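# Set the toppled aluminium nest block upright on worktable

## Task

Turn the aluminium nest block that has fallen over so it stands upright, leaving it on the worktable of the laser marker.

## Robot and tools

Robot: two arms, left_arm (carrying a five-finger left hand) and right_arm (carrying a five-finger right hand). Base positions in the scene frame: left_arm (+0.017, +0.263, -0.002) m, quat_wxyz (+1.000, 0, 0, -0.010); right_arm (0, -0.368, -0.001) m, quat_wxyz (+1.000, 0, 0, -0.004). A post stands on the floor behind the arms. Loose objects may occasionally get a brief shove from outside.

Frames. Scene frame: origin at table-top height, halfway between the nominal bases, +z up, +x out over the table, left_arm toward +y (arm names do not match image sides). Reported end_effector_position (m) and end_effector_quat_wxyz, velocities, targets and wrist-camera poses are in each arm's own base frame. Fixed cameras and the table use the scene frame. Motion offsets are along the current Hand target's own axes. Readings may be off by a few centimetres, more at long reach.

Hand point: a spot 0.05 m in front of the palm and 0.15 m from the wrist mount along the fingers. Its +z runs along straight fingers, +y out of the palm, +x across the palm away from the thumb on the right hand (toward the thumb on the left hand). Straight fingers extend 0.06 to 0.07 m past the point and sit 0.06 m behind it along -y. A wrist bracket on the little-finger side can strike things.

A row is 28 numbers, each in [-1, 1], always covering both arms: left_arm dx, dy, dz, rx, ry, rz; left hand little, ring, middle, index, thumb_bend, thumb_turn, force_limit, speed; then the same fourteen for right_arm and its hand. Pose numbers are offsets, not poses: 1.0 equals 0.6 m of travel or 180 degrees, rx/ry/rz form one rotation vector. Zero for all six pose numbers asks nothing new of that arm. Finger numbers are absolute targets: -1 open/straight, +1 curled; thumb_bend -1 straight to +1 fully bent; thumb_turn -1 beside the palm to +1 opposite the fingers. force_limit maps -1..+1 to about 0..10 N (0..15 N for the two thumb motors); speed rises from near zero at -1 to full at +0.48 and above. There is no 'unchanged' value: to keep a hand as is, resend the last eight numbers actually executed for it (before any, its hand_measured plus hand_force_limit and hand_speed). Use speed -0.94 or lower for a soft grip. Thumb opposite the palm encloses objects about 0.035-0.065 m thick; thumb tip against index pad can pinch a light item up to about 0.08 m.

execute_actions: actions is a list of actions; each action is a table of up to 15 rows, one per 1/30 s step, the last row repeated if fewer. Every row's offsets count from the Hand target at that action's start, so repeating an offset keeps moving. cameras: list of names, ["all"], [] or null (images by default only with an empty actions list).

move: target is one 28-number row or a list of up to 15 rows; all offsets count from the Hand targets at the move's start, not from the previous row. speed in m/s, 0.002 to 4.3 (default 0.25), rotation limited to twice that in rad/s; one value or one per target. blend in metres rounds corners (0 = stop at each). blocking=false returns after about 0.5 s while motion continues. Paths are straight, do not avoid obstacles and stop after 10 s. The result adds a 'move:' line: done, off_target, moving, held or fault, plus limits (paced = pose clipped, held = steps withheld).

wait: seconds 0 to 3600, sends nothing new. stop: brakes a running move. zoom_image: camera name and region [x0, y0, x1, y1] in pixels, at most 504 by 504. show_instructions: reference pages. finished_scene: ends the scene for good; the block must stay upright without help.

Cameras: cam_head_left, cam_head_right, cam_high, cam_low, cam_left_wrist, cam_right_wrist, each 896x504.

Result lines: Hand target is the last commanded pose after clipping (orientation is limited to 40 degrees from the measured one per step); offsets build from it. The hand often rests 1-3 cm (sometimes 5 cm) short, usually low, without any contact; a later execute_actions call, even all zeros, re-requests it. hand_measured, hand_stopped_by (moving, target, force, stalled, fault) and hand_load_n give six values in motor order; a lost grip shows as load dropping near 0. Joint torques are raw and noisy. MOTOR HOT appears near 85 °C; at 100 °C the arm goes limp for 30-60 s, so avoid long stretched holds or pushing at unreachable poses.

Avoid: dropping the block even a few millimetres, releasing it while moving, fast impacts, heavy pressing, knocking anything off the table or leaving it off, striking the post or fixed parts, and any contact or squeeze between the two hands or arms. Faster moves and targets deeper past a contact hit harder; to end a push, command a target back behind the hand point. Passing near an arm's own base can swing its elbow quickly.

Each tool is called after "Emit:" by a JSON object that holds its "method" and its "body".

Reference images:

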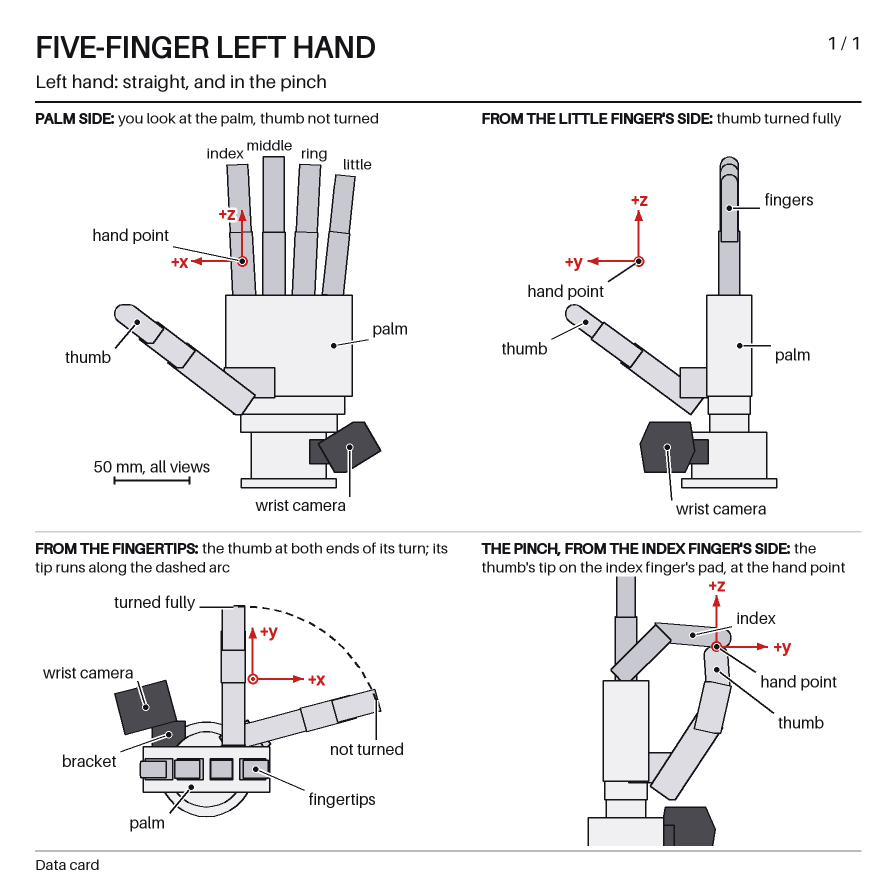

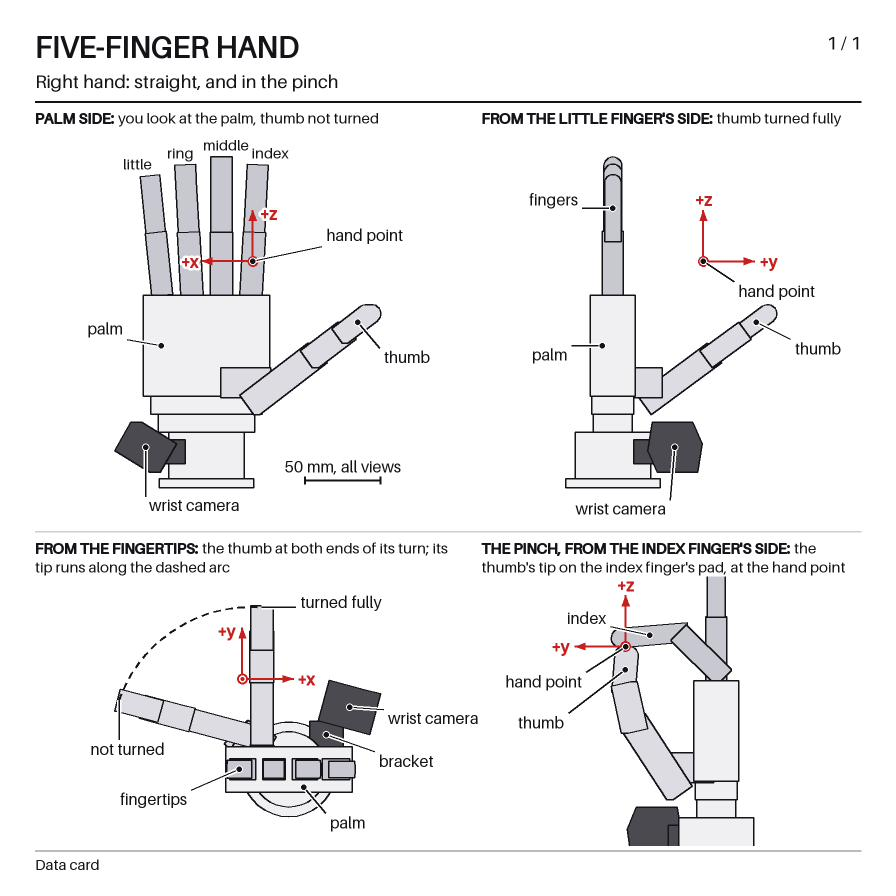

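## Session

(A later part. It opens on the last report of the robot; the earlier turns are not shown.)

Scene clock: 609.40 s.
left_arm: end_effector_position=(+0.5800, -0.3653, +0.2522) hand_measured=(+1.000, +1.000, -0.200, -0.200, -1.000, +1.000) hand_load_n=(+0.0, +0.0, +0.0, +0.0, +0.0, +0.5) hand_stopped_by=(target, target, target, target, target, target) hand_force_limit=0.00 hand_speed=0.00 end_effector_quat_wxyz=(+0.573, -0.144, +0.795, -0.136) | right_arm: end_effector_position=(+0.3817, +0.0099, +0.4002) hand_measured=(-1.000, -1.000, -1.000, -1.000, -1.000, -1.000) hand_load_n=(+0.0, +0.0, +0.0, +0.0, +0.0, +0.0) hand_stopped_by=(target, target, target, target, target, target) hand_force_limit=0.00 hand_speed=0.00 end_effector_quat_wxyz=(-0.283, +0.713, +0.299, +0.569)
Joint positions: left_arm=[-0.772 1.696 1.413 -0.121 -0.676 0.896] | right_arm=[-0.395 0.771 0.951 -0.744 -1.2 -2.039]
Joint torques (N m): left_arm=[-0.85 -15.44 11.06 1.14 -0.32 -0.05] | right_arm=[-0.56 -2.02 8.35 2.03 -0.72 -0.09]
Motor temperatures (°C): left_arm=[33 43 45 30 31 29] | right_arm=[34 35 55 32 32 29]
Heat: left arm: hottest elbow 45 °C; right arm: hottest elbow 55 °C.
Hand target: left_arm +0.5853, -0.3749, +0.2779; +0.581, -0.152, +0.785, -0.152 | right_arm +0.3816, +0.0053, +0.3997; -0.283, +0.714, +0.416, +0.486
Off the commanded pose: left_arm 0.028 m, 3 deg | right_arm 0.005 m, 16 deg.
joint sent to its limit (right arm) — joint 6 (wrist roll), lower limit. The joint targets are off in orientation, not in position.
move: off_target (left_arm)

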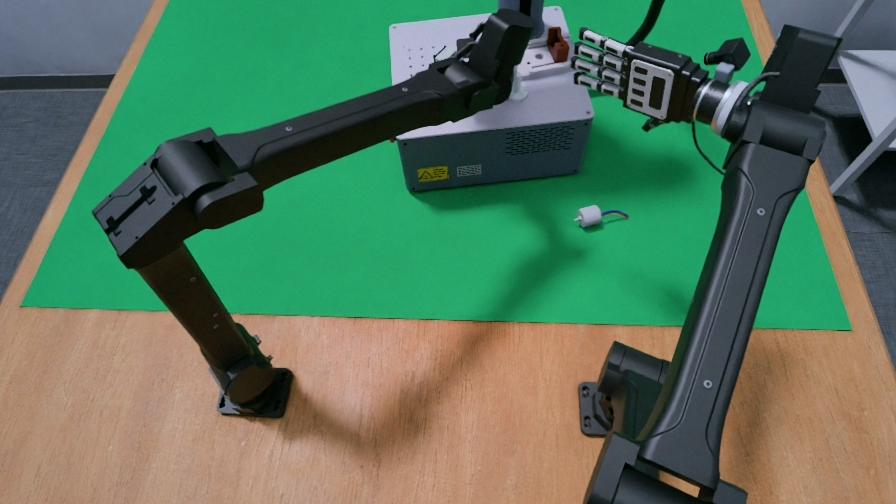

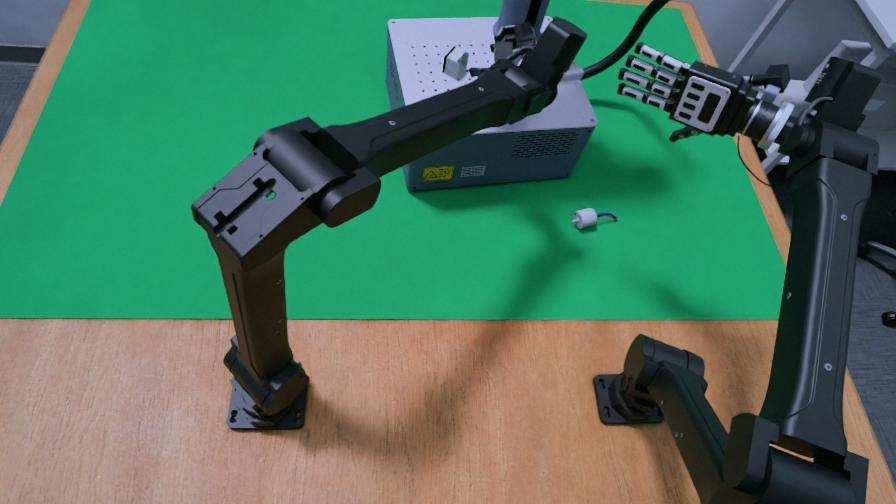

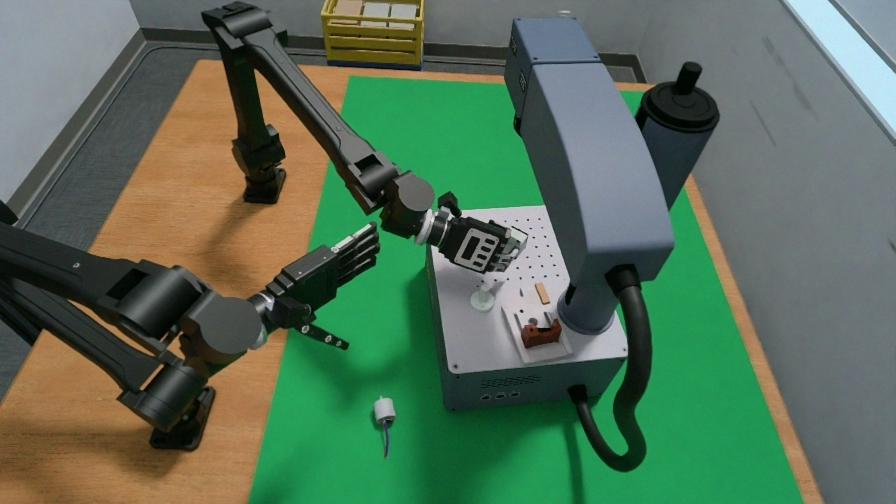

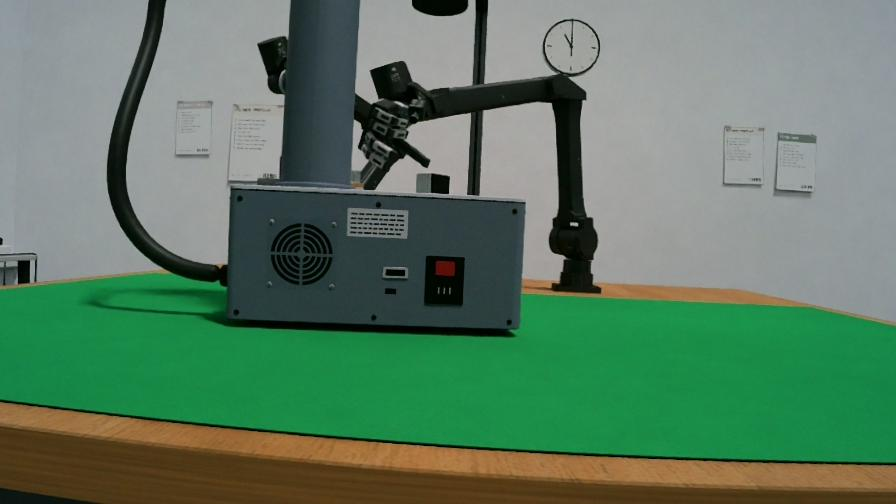

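Emit:
{"method": "move", "body": {"target": [-0.0595,0.0742,0.0743,0,0,0,1,1,-0.25,-0.25,-1,1,0,0,0,0,0,0,0,0,-1,-1,-1,-1,-1,-1,0,0], "cameras": ["cam_head_left","cam_head_right","cam_high","cam_low"], "speed": 0.12}}

Emit:
{"method": "zoom_image", "body": {"camera": "cam_head_right", "region": [430, 20, 530, 110]}}

Emit:
{"method": "zoom_image", "body": {"camera": "cam_high", "region": [440, 190, 560, 300]}}

Emit:
{"method": "zoom_image", "body": {"camera": "cam_low", "region": [350, 90, 470, 200]}}

Emit:
{"method": "zoom_image", "body": {"camera": "cam_head_left", "region": [410, 20, 510, 110]}}

Scene clock: 648.30 s.
left_arm: end_effector_position=(+0.6239, -0.3108, +0.2494) hand_measured=(+1.000, +1.000, -0.250, -0.250, -1.000, +1.000) hand_load_n=(+0.0, +0.0, +0.0, +0.0, +0.0, +0.0) hand_stopped_by=(target, target, target, target, target, target) hand_force_limit=0.00 hand_speed=0.00 end_effector_quat_wxyz=(+0.565, -0.150, +0.800, -0.134) | right_arm: end_effector_position=(+0.3817, +0.0099, +0.4002) hand_measured=(-1.000, -1.000, -1.000, -1.000, -1.000, -1.000) hand_load_n=(+0.0, +0.0, +0.0, -0.5, +0.0, +0.0) hand_stopped_by=(target, target, target, target, target, target) hand_force_limit=0.00 hand_speed=0.00 end_effector_quat_wxyz=(-0.283, +0.713, +0.299, +0.569)
Joint positions: left_arm=[-0.648 1.696 1.413 -0.112 -0.563 0.933] | right_arm=[-0.395 0.771 0.951 -0.744 -1.2 -2.039]
Joint torques (N m): left_arm=[-1.32 -13.45 11.32 2.3 -0.15 0.08] | right_arm=[-0.62 -2.02 8.35 2.04 -0.71 -0.09]
Heat: left arm: hottest elbow 49 °C; right arm: hottest elbow 53 °C.
Hand target: left_arm +0.6351, -0.3226, +0.2779; +0.581, -0.152, +0.785, -0.152 | right_arm +0.3816, +0.0053, +0.3997; -0.283, +0.714, +0.416, +0.486
Off the commanded pose: left_arm 0.033 m, 3 deg | right_arm 0.005 m, 16 deg.
joint sent to its limit (right arm) — joint 6 (wrist roll), lower limit. The joint targets are off in orientation, not in position.
move: off_target (left_arm)

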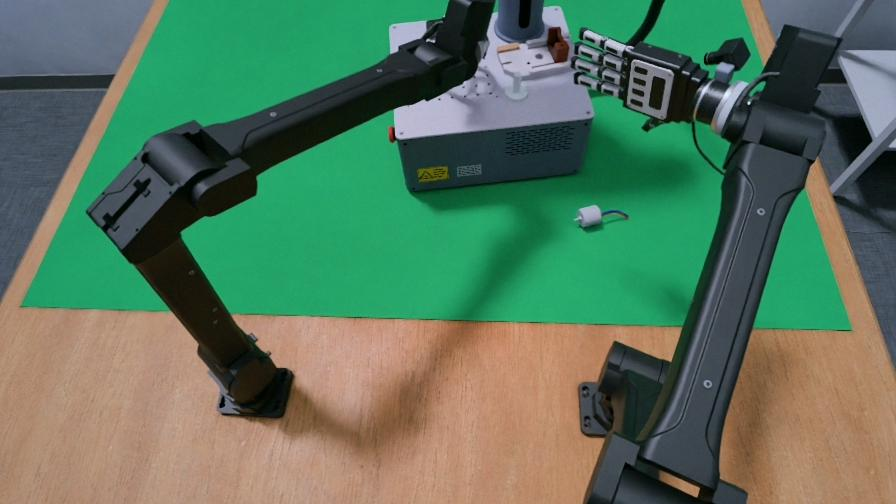

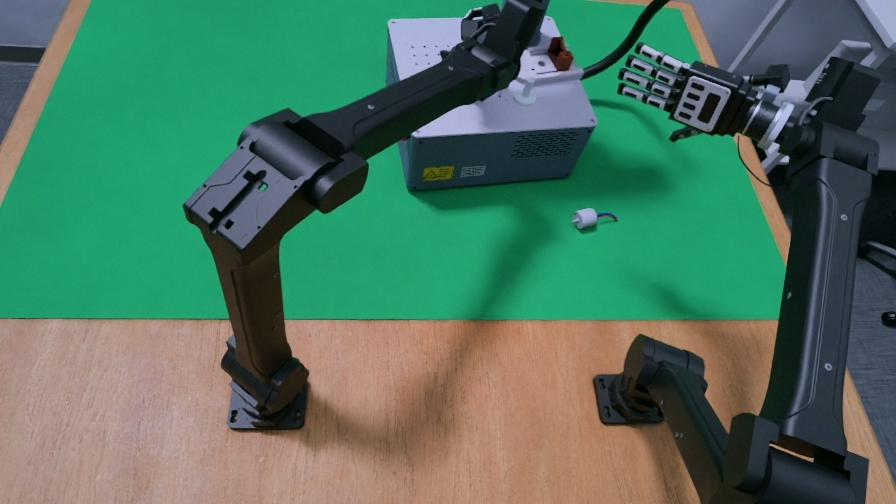

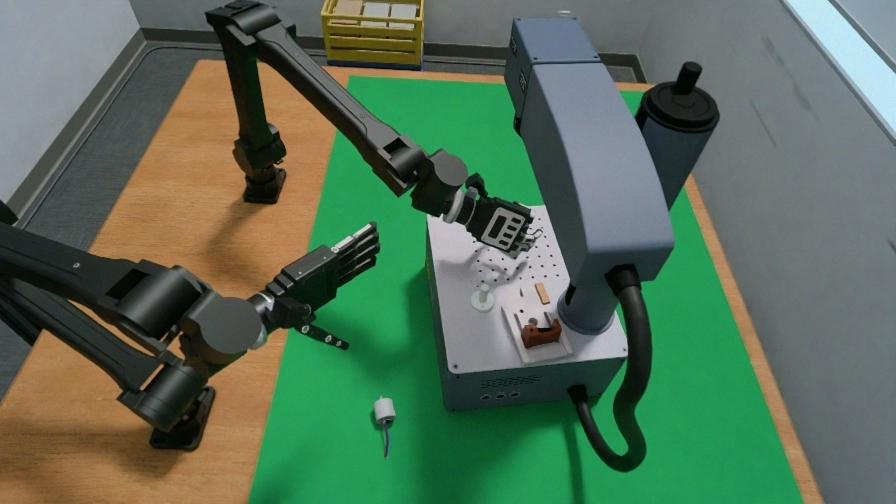

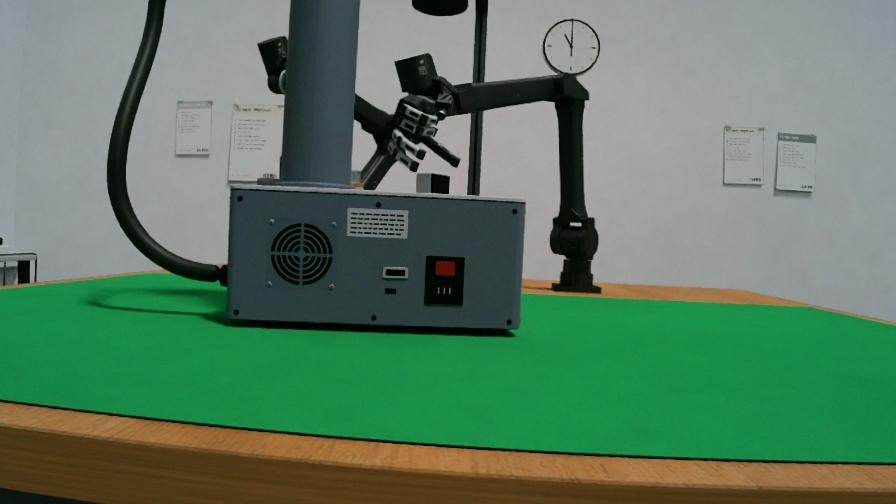

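Scaled by 5.040.

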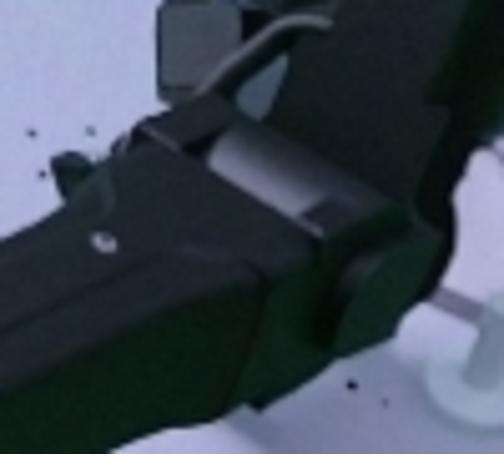

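Scaled by 4.200.

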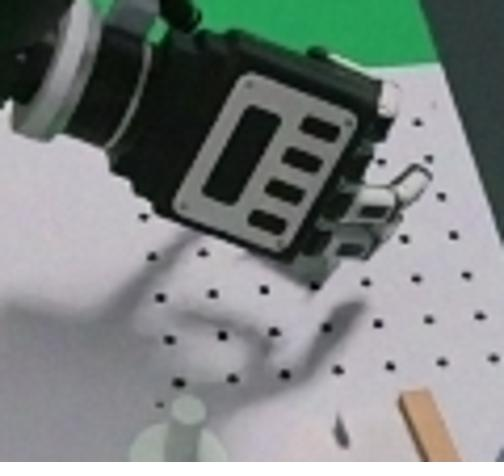

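Scaled by 4.200.

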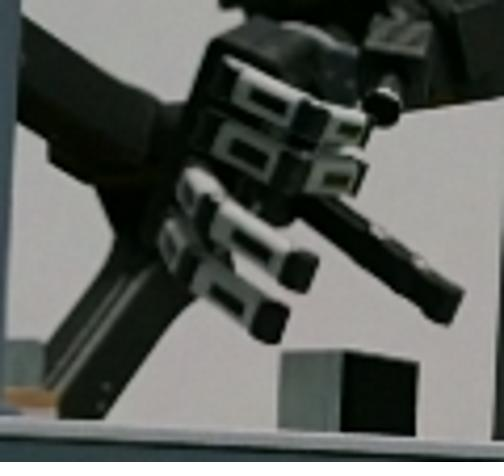

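Scaled by 5.040.

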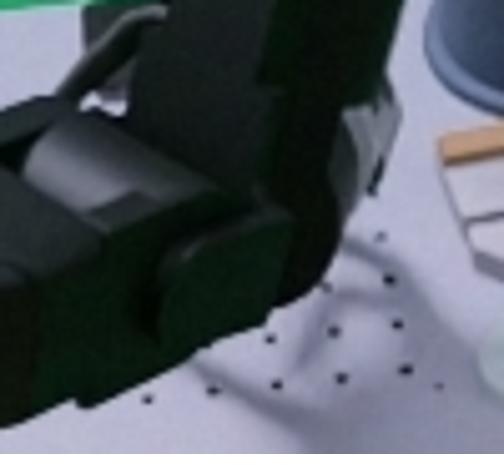

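Emit:
{"method": "execute_actions", "body": {"actions": [], "cameras": ["cam_low","cam_head_right","cam_high"]}}

Scene clock: 672.93 s.
left_arm: end_effector_position=(+0.6239, -0.3108, +0.2494) hand_measured=(+1.000, +1.000, -0.250, -0.250, -1.000, +1.000) hand_load_n=(+0.0, +0.0, +0.5, +0.0, +0.0, +0.0) hand_stopped_by=(target, target, target, target, target, target) hand_force_limit=0.00 hand_speed=0.00 end_effector_quat_wxyz=(+0.565, -0.150, +0.800, -0.134) | right_arm: end_effector_position=(+0.3817, +0.0099, +0.4002) hand_measured=(-1.000, -1.000, -1.000, -1.000, -1.000, -1.000) hand_load_n=(+0.0, +0.0, -0.5, +0.0, +0.0, +0.0) hand_stopped_by=(target, target, target, target, target, target) hand_force_limit=0.00 hand_speed=0.00 end_effector_quat_wxyz=(-0.283, +0.713, +0.299, +0.569)
Joint positions: left_arm=[-0.648 1.696 1.413 -0.112 -0.563 0.933] | right_arm=[-0.395 0.771 0.951 -0.744 -1.2 -2.039]
Joint velocities: within noise
Joint torques (N m): left_arm=[-0.44 -15.03 11.29 2.17 -0.13 0.12] | right_arm=[-0.62 -2.02 8.38 2.03 -0.71 -0.09]
Motor temperatures (°C): left_arm=[33 43 51 30 30 29] | right_arm=[34 35 52 32 32 29]
Heat: left arm: hottest elbow 51 °C; right arm: hottest elbow 52 °C.
Hand target: left_arm +0.6351, -0.3226, +0.2779; +0.581, -0.152, +0.785, -0.152 | right_arm +0.3816, +0.0053, +0.3997; -0.283, +0.714, +0.416, +0.486
Off the commanded pose: left_arm 0.033 m, 3 deg | right_arm 0.005 m, 16 deg.
Images, in order (width x height): cam_head_right 896x504, cam_high 896x504, cam_low 896x504.

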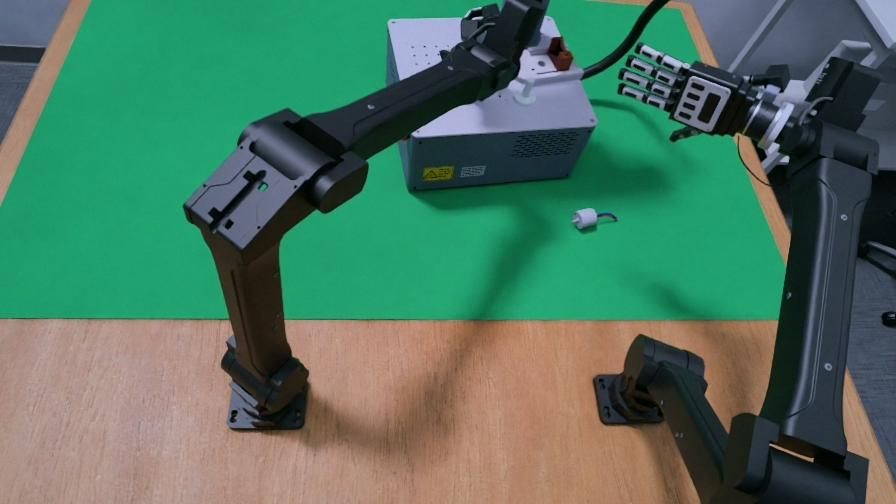

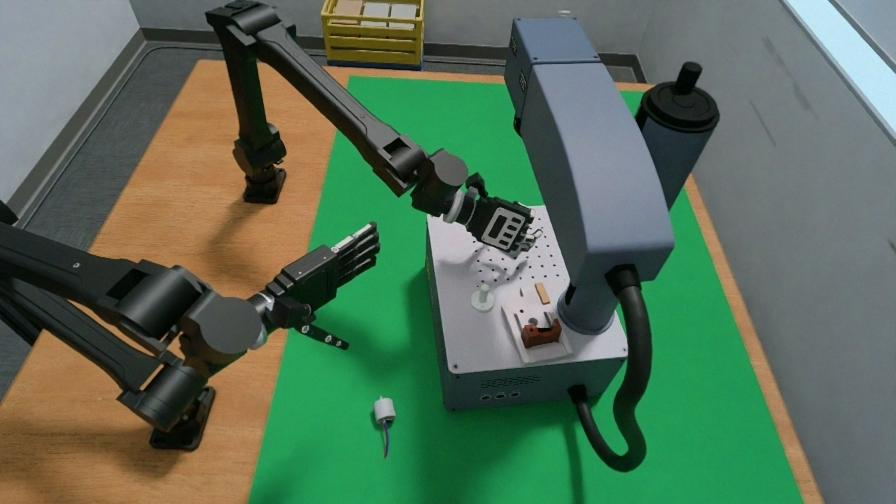

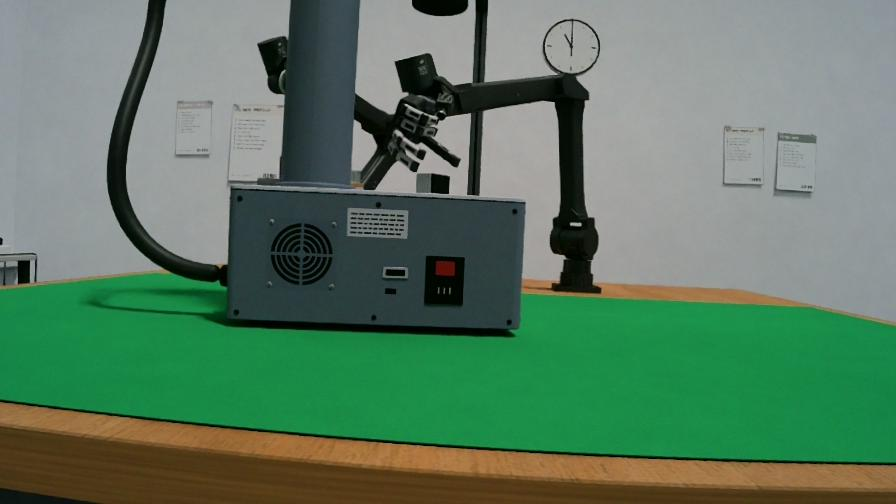

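Emit:
{"method": "move", "body": {"target": [0.0421,0.0189,0.0204,0,0,0,1,1,-0.25,-0.25,-1,1,0,0,0,0,0,0,0,0,-1,-1,-1,-1,-1,-1,0,0], "speed": 0.06, "cameras": ["cam_low","cam_high","cam_left_wrist"]}}

Emit:
{"method": "zoom_image", "body": {"camera": "cam_low", "region": [340, 60, 540, 220]}}

Emit:
{"method": "zoom_image", "body": {"camera": "cam_high", "region": [420, 180, 600, 300]}}

Scene clock: 678.27 s.
left_arm: end_effector_position=(+0.6325, -0.3177, +0.2560) hand_measured=(+1.000, +1.000, -0.250, -0.250, -1.000, +1.000) hand_load_n=(+0.0, +0.0, +0.0, +0.0, +0.0, +0.0) hand_stopped_by=(target, target, target, target, target, target) hand_force_limit=0.00 hand_speed=0.00 end_effector_quat_wxyz=(+0.581, -0.156, +0.784, -0.153) | right_arm: end_effector_position=(+0.3817, +0.0099, +0.4002) hand_measured=(-1.000, -1.000, -1.000, -1.000, -1.000, -1.000) hand_load_n=(+0.0, +0.0, +0.0, +0.0, +0.0, +0.0) hand_stopped_by=(target, target, target, target, target, target) hand_force_limit=0.00 hand_speed=0.00 end_effector_quat_wxyz=(-0.283, +0.713, +0.299, +0.569)
Joint positions: left_arm=[-0.648 1.705 1.413 -0.041 -0.561 0.934] | right_arm=[-0.395 0.771 0.951 -0.744 -1.2 -2.039]
Joint torques (N m): left_arm=[-0.62 -13.51 9.02 2.39 -0.11 0.15] | right_arm=[-0.56 -2.02 8.36 2.04 -0.72 -0.09]
Heat: left arm: hottest elbow 51 °C; right arm: hottest elbow 52 °C.
Hand target: left_arm +0.6392, -0.3236, +0.2477; +0.581, -0.152, +0.785, -0.152 | right_arm +0.3816, +0.0053, +0.3997; -0.283, +0.714, +0.416, +0.486
Off the commanded pose: left_arm 0.012 m, 0 deg | right_arm 0.005 m, 16 deg.
joint sent to its limit (right arm) — joint 6 (wrist roll), lower limit. The joint targets are off in orientation, not in position.
move: off_target (left_arm)
cam_left_wrist: T_world_to_cam=[[0.03015, -0.98282, 0.1821, -0.37358], [-0.73415, -0.14541, -0.66323, 0.58623], [0.67832, -0.11369, -0.72592, -0.16542]] pos_world=[0.55385, -0.30073, 0.33675]
Images, in order (width x height): cam_high 896x504, cam_low 896x504, cam_left_wrist 896x504.

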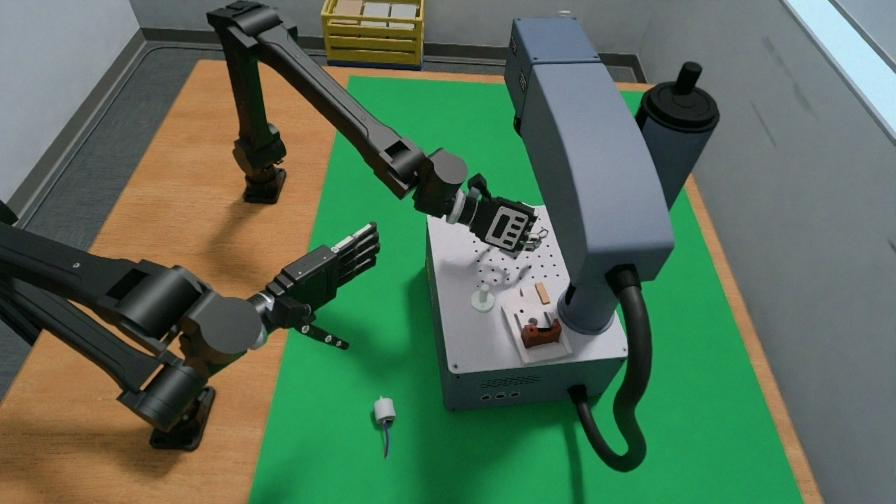

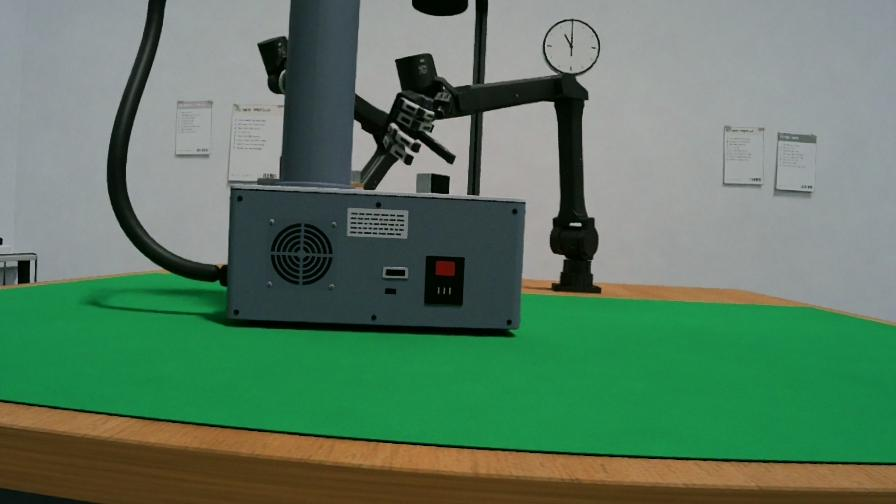

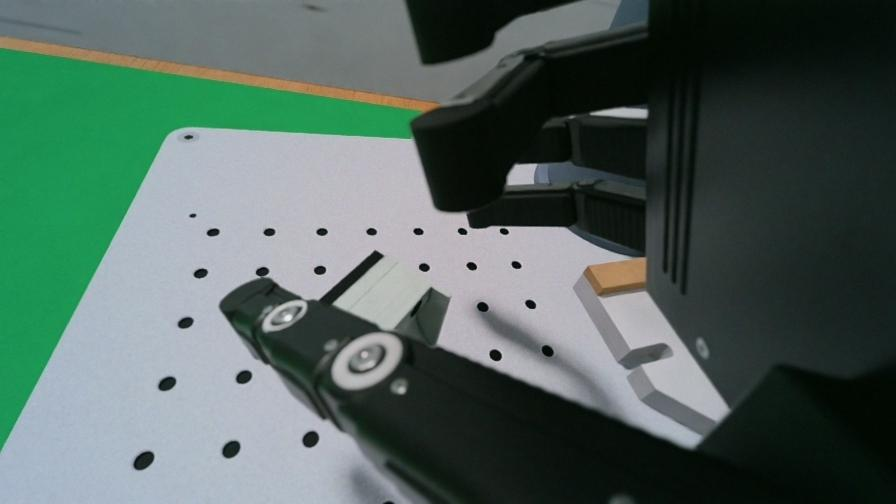

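Scaled by 2.520.

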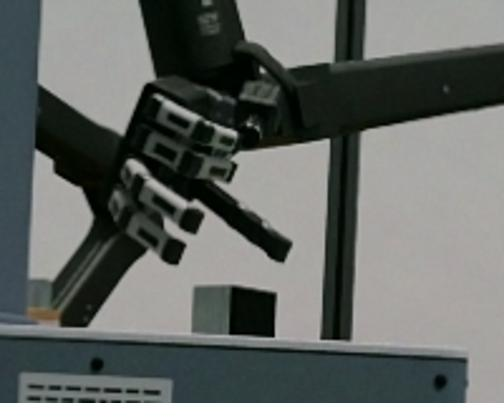

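Scaled by 2.800.

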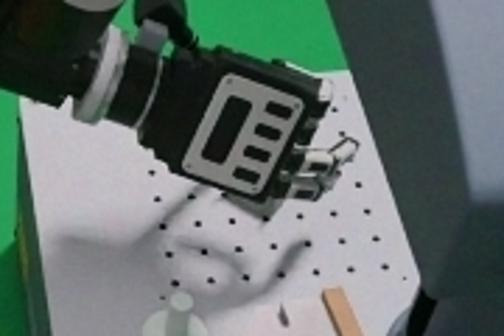

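Emit:
{"method": "move", "body": {"target": [0.0419,0.0272,0.0088,0,0,0,1,1,-0.25,-0.25,-1,1,0,0,0,0,0,0,0,0,-1,-1,-1,-1,-1,-1,0,0], "speed": 0.06, "cameras": ["cam_low","cam_high","cam_left_wrist"]}}

Emit:
{"method": "zoom_image", "body": {"camera": "cam_low", "region": [380, 100, 500, 220]}}

Scene clock: 685.83 s.
left_arm: end_effector_position=(+0.6344, -0.3196, +0.2366) hand_measured=(+1.000, +1.000, -0.250, -0.250, -1.000, +1.000) hand_load_n=(+0.0, +0.0, +0.0, +0.5, +0.0, +0.5) hand_stopped_by=(target, target, target, target, target, target) hand_force_limit=0.00 hand_speed=0.00 end_effector_quat_wxyz=(+0.586, -0.157, +0.779, -0.160) | right_arm: end_effector_position=(+0.3817, +0.0099, +0.4002) hand_measured=(-1.000, -1.000, -1.000, -1.000, -1.000, -1.000) hand_load_n=(+0.0, +0.0, +0.0, +0.0, +0.0, +0.0) hand_stopped_by=(target, target, target, target, target, target) hand_force_limit=0.00 hand_speed=0.00 end_effector_quat_wxyz=(-0.283, +0.713, +0.299, +0.569)
Joint positions: left_arm=[-0.648 1.724 1.373 0.037 -0.558 0.935] | right_arm=[-0.395 0.771 0.951 -0.744 -1.2 -2.039]
Joint torques (N m): left_arm=[0.26 -14.1 7.09 2.3 -0.15 0.14] | right_arm=[-0.62 -2.02 8.36 2.02 -0.71 -0.09]
Heat: left arm: hottest elbow 50 °C; right arm: hottest elbow 52 °C.
Hand target: left_arm +0.6362, -0.3195, +0.2176; +0.581, -0.152, +0.785, -0.152 | right_arm +0.3816, +0.0053, +0.3997; -0.283, +0.714, +0.416, +0.486
Off the commanded pose: left_arm 0.019 m, 1 deg | right_arm 0.005 m, 16 deg.
joint sent to its limit (right arm) — joint 6 (wrist roll), lower limit. The joint targets are off in orientation, not in position.
move: off_target (left_arm)
cam_left_wrist: T_world_to_cam=[[0.02444, -0.9806, 0.19449, -0.37047], [-0.72408, -0.1515, -0.67287, 0.56835], [0.68928, -0.12438, -0.71374, -0.19424]] pos_world=[0.55447, -0.30134, 0.31584]
Images, in order (width x height): cam_high 896x504, cam_low 896x504, cam_left_wrist 896x504.

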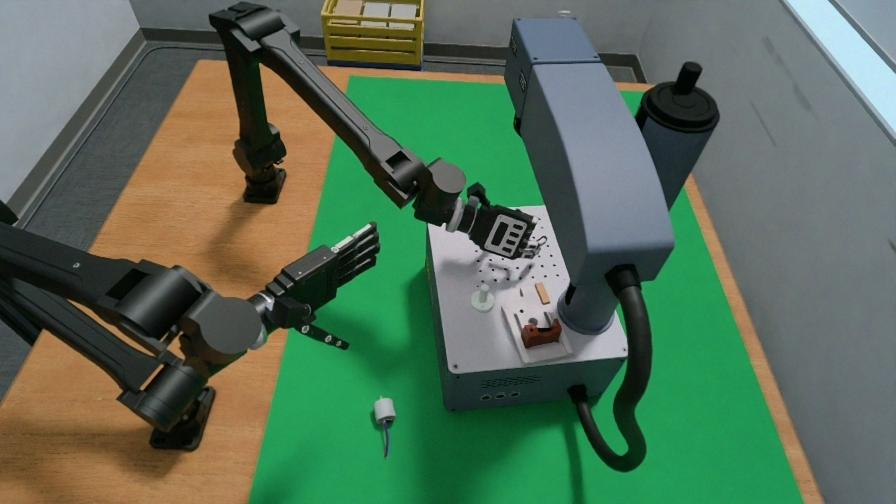

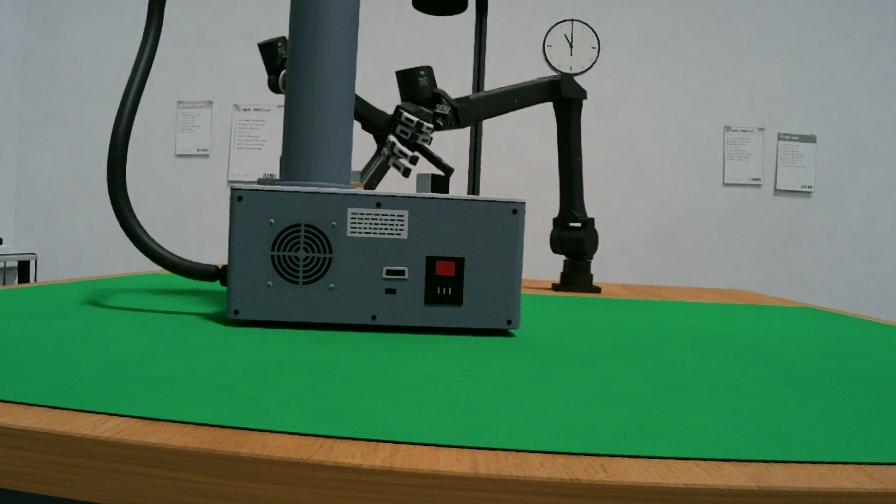

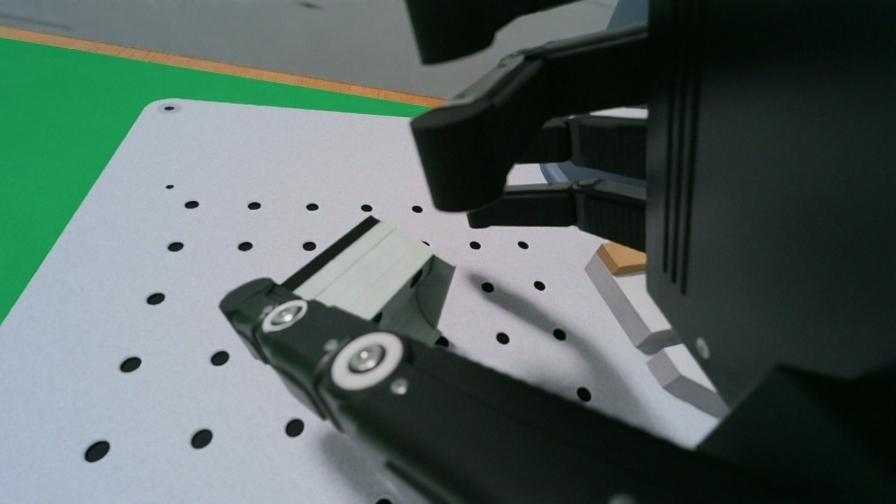

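Scaled by 4.200.

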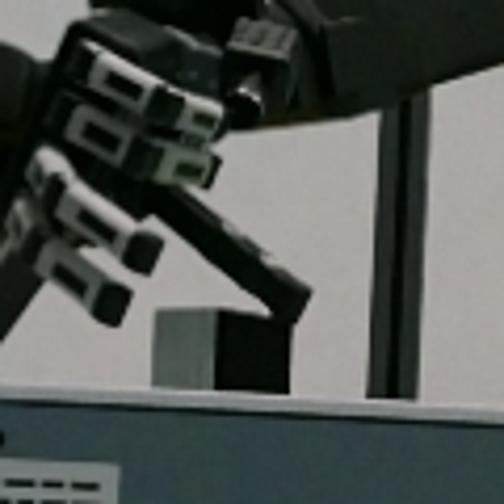

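Emit:
{"method": "move", "body": {"target": [0.0263,0.0183,0.0107,0,0,0,1,1,-0.25,-0.25,-1,1,0,0,0,0,0,0,0,0,-1,-1,-1,-1,-1,-1,0,0], "speed": 0.06, "cameras": ["cam_low","cam_left_wrist"]}}

Emit:
{"method": "zoom_image", "body": {"camera": "cam_low", "region": [380, 100, 500, 220]}}

Scene clock: 710.40 s.
left_arm: end_effector_position=(+0.6343, -0.3203, +0.2173) hand_measured=(+1.000, +1.000, -0.250, -0.250, -1.000, +1.000) hand_load_n=(+0.0, +0.0, +0.0, +0.0, +0.0, +0.5) hand_stopped_by=(target, target, target, target, target, target) hand_force_limit=0.00 hand_speed=0.00 end_effector_quat_wxyz=(+0.586, -0.155, +0.779, -0.162) | right_arm: end_effector_position=(+0.3817, +0.0099, +0.4002) hand_measured=(-1.000, -1.000, -1.000, -1.000, -1.000, -1.000) hand_load_n=(+0.0, +0.0, +0.0, +0.0, +0.0, +0.0) hand_stopped_by=(target, target, target, target, target, target) hand_force_limit=0.00 hand_speed=0.00 end_effector_quat_wxyz=(-0.283, +0.713, +0.299, +0.569)
Joint positions: left_arm=[-0.648 1.741 1.342 0.088 -0.553 0.937] | right_arm=[-0.395 0.771 0.951 -0.744 -1.2 -2.039]
Joint torques (N m): left_arm=[1.55 -13.16 6.83 2.28 -0.15 0.11] | right_arm=[-0.62 -1.96 8.38 2.02 -0.71 -0.09]
Heat: left arm: hottest elbow 47 °C; right arm: hottest elbow 51 °C.
Hand target: left_arm +0.6373, -0.3165, +0.1977; +0.581, -0.152, +0.785, -0.152 | right_arm +0.3816, +0.0053, +0.3997; -0.283, +0.714, +0.416, +0.486
Off the commanded pose: left_arm 0.020 m, 1 deg | right_arm 0.005 m, 16 deg.
joint sent to its limit (right arm) — joint 6 (wrist roll), lower limit. The joint targets are off in orientation, not in position.
move: off_target (left_arm)
cam_left_wrist: T_world_to_cam=[[0.01919, -0.98057, 0.19522, -0.3643], [-0.72419, -0.14826, -0.67348, 0.55647], [0.68934, -0.12845, -0.71296, -0.20961]] pos_world=[0.55447, -0.30164, 0.29644]

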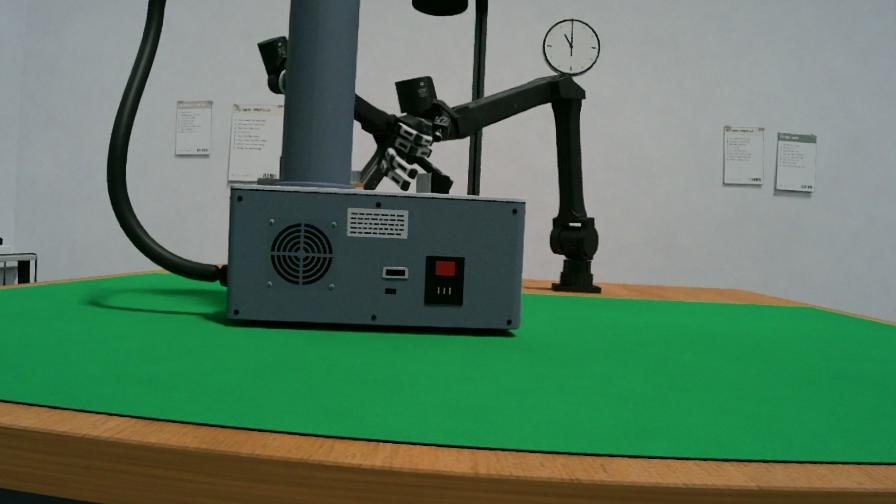

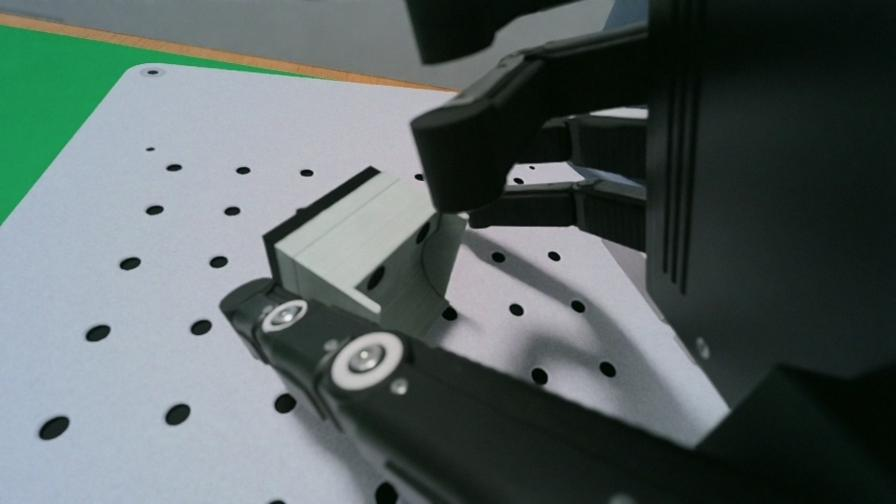

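Scaled by 4.200.

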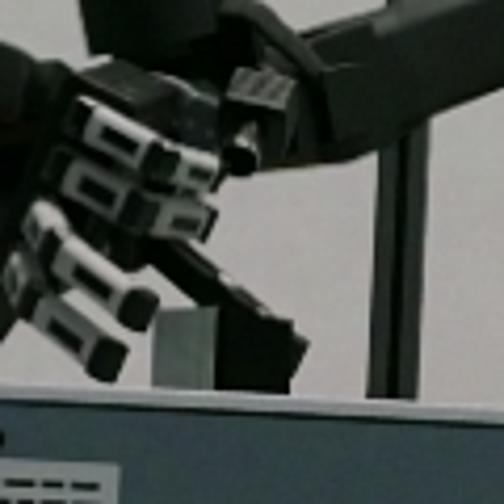

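Emit:
{"method": "move", "body": {"target": [0.0082,0.0218,-0.004,0,0,0,1,1,-0.25,-0.25,-1,1,0,0,0,0,0,0,0,0,-1,-1,-1,-1,-1,-1,0,0], "speed": 0.05, "cameras": ["cam_low","cam_left_wrist"]}}

Emit:
{"method": "zoom_image", "body": {"camera": "cam_low", "region": [380, 100, 500, 220]}}

Scene clock: 745.17 s.
left_arm: end_effector_position=(+0.6317, -0.3172, +0.2062) hand_measured=(+1.000, +1.000, -0.250, -0.250, -1.000, +1.000) hand_load_n=(+0.0, +0.0, +0.0, +0.0, +0.0, +0.0) hand_stopped_by=(target, target, target, target, target, target) hand_force_limit=0.00 hand_speed=0.00 end_effector_quat_wxyz=(+0.586, -0.153, +0.778, -0.165) | right_arm: end_effector_position=(+0.3817, +0.0099, +0.4002) hand_measured=(-1.000, -1.000, -1.000, -1.000, -1.000, -1.000) hand_load_n=(+0.0, +0.0, +0.0, +0.0, +0.0, +0.0) hand_stopped_by=(target, target, target, target, target, target) hand_force_limit=0.00 hand_speed=0.00 end_effector_quat_wxyz=(-0.283, +0.713, +0.299, +0.569)
Joint positions: left_arm=[-0.645 1.741 1.307 0.128 -0.543 0.941] | right_arm=[-0.395 0.771 0.951 -0.744 -1.2 -2.039]
Joint torques (N m): left_arm=[1.9 -14.62 6.13 1.94 -0.14 0.11] | right_arm=[-0.62 -1.96 8.36 2.03 -0.72 -0.09]
Motor temperatures (°C): left_arm=[33 45 42 30 30 29] | right_arm=[34 35 51 32 32 29]
Heat: left arm: hottest shoulder 45 °C; right arm: hottest elbow 51 °C.
Hand target: left_arm +0.6329, -0.3064, +0.1887; +0.581, -0.152, +0.785, -0.152 | right_arm +0.3816, +0.0053, +0.3997; -0.283, +0.714, +0.416, +0.486
Off the commanded pose: left_arm 0.021 m, 2 deg | right_arm 0.005 m, 16 deg.
joint sent to its limit (right arm) — joint 6 (wrist roll), lower limit. The joint targets are off in orientation, not in position.
move: off_target (left_arm)
cam_left_wrist: T_world_to_cam=[[0.01151, -0.98046, 0.1964, -0.35436], [-0.7233, -0.14379, -0.6754, 0.5488], [0.69044, -0.13428, -0.71082, -0.21836]] pos_world=[0.55178, -0.29785, 0.28504]

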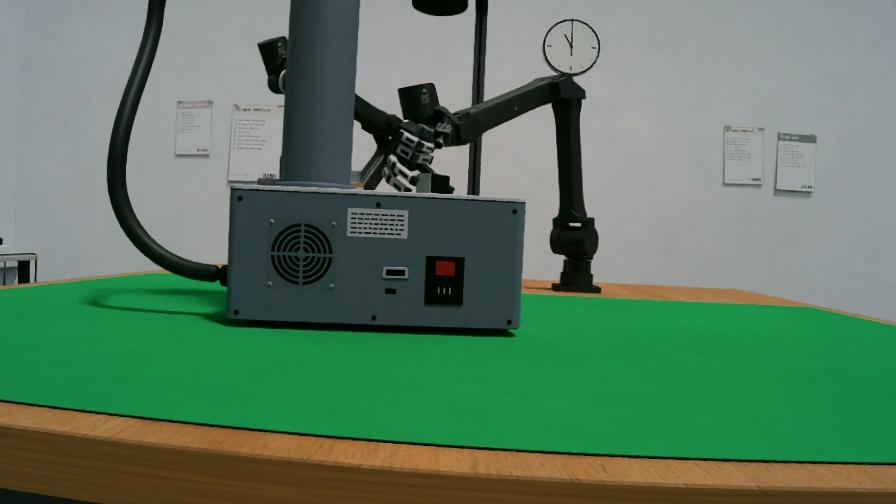

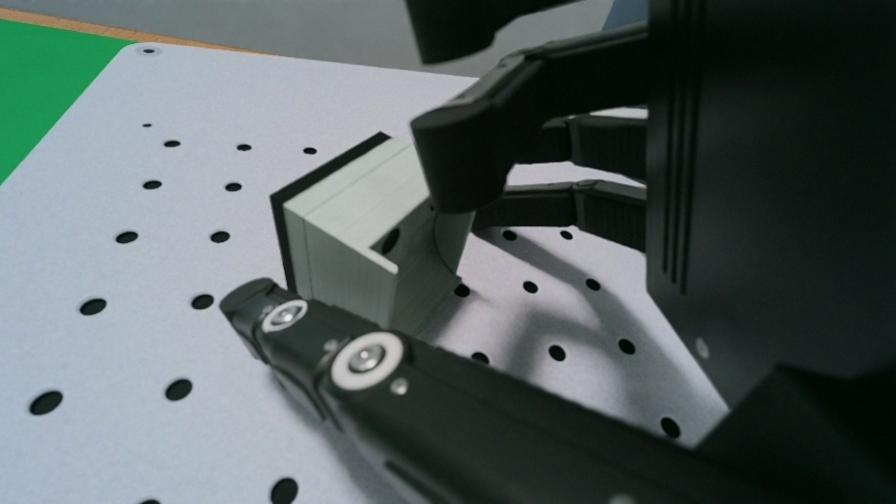

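Scaled by 4.200.

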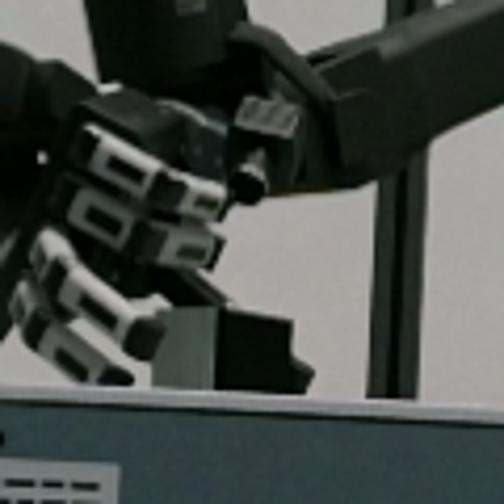

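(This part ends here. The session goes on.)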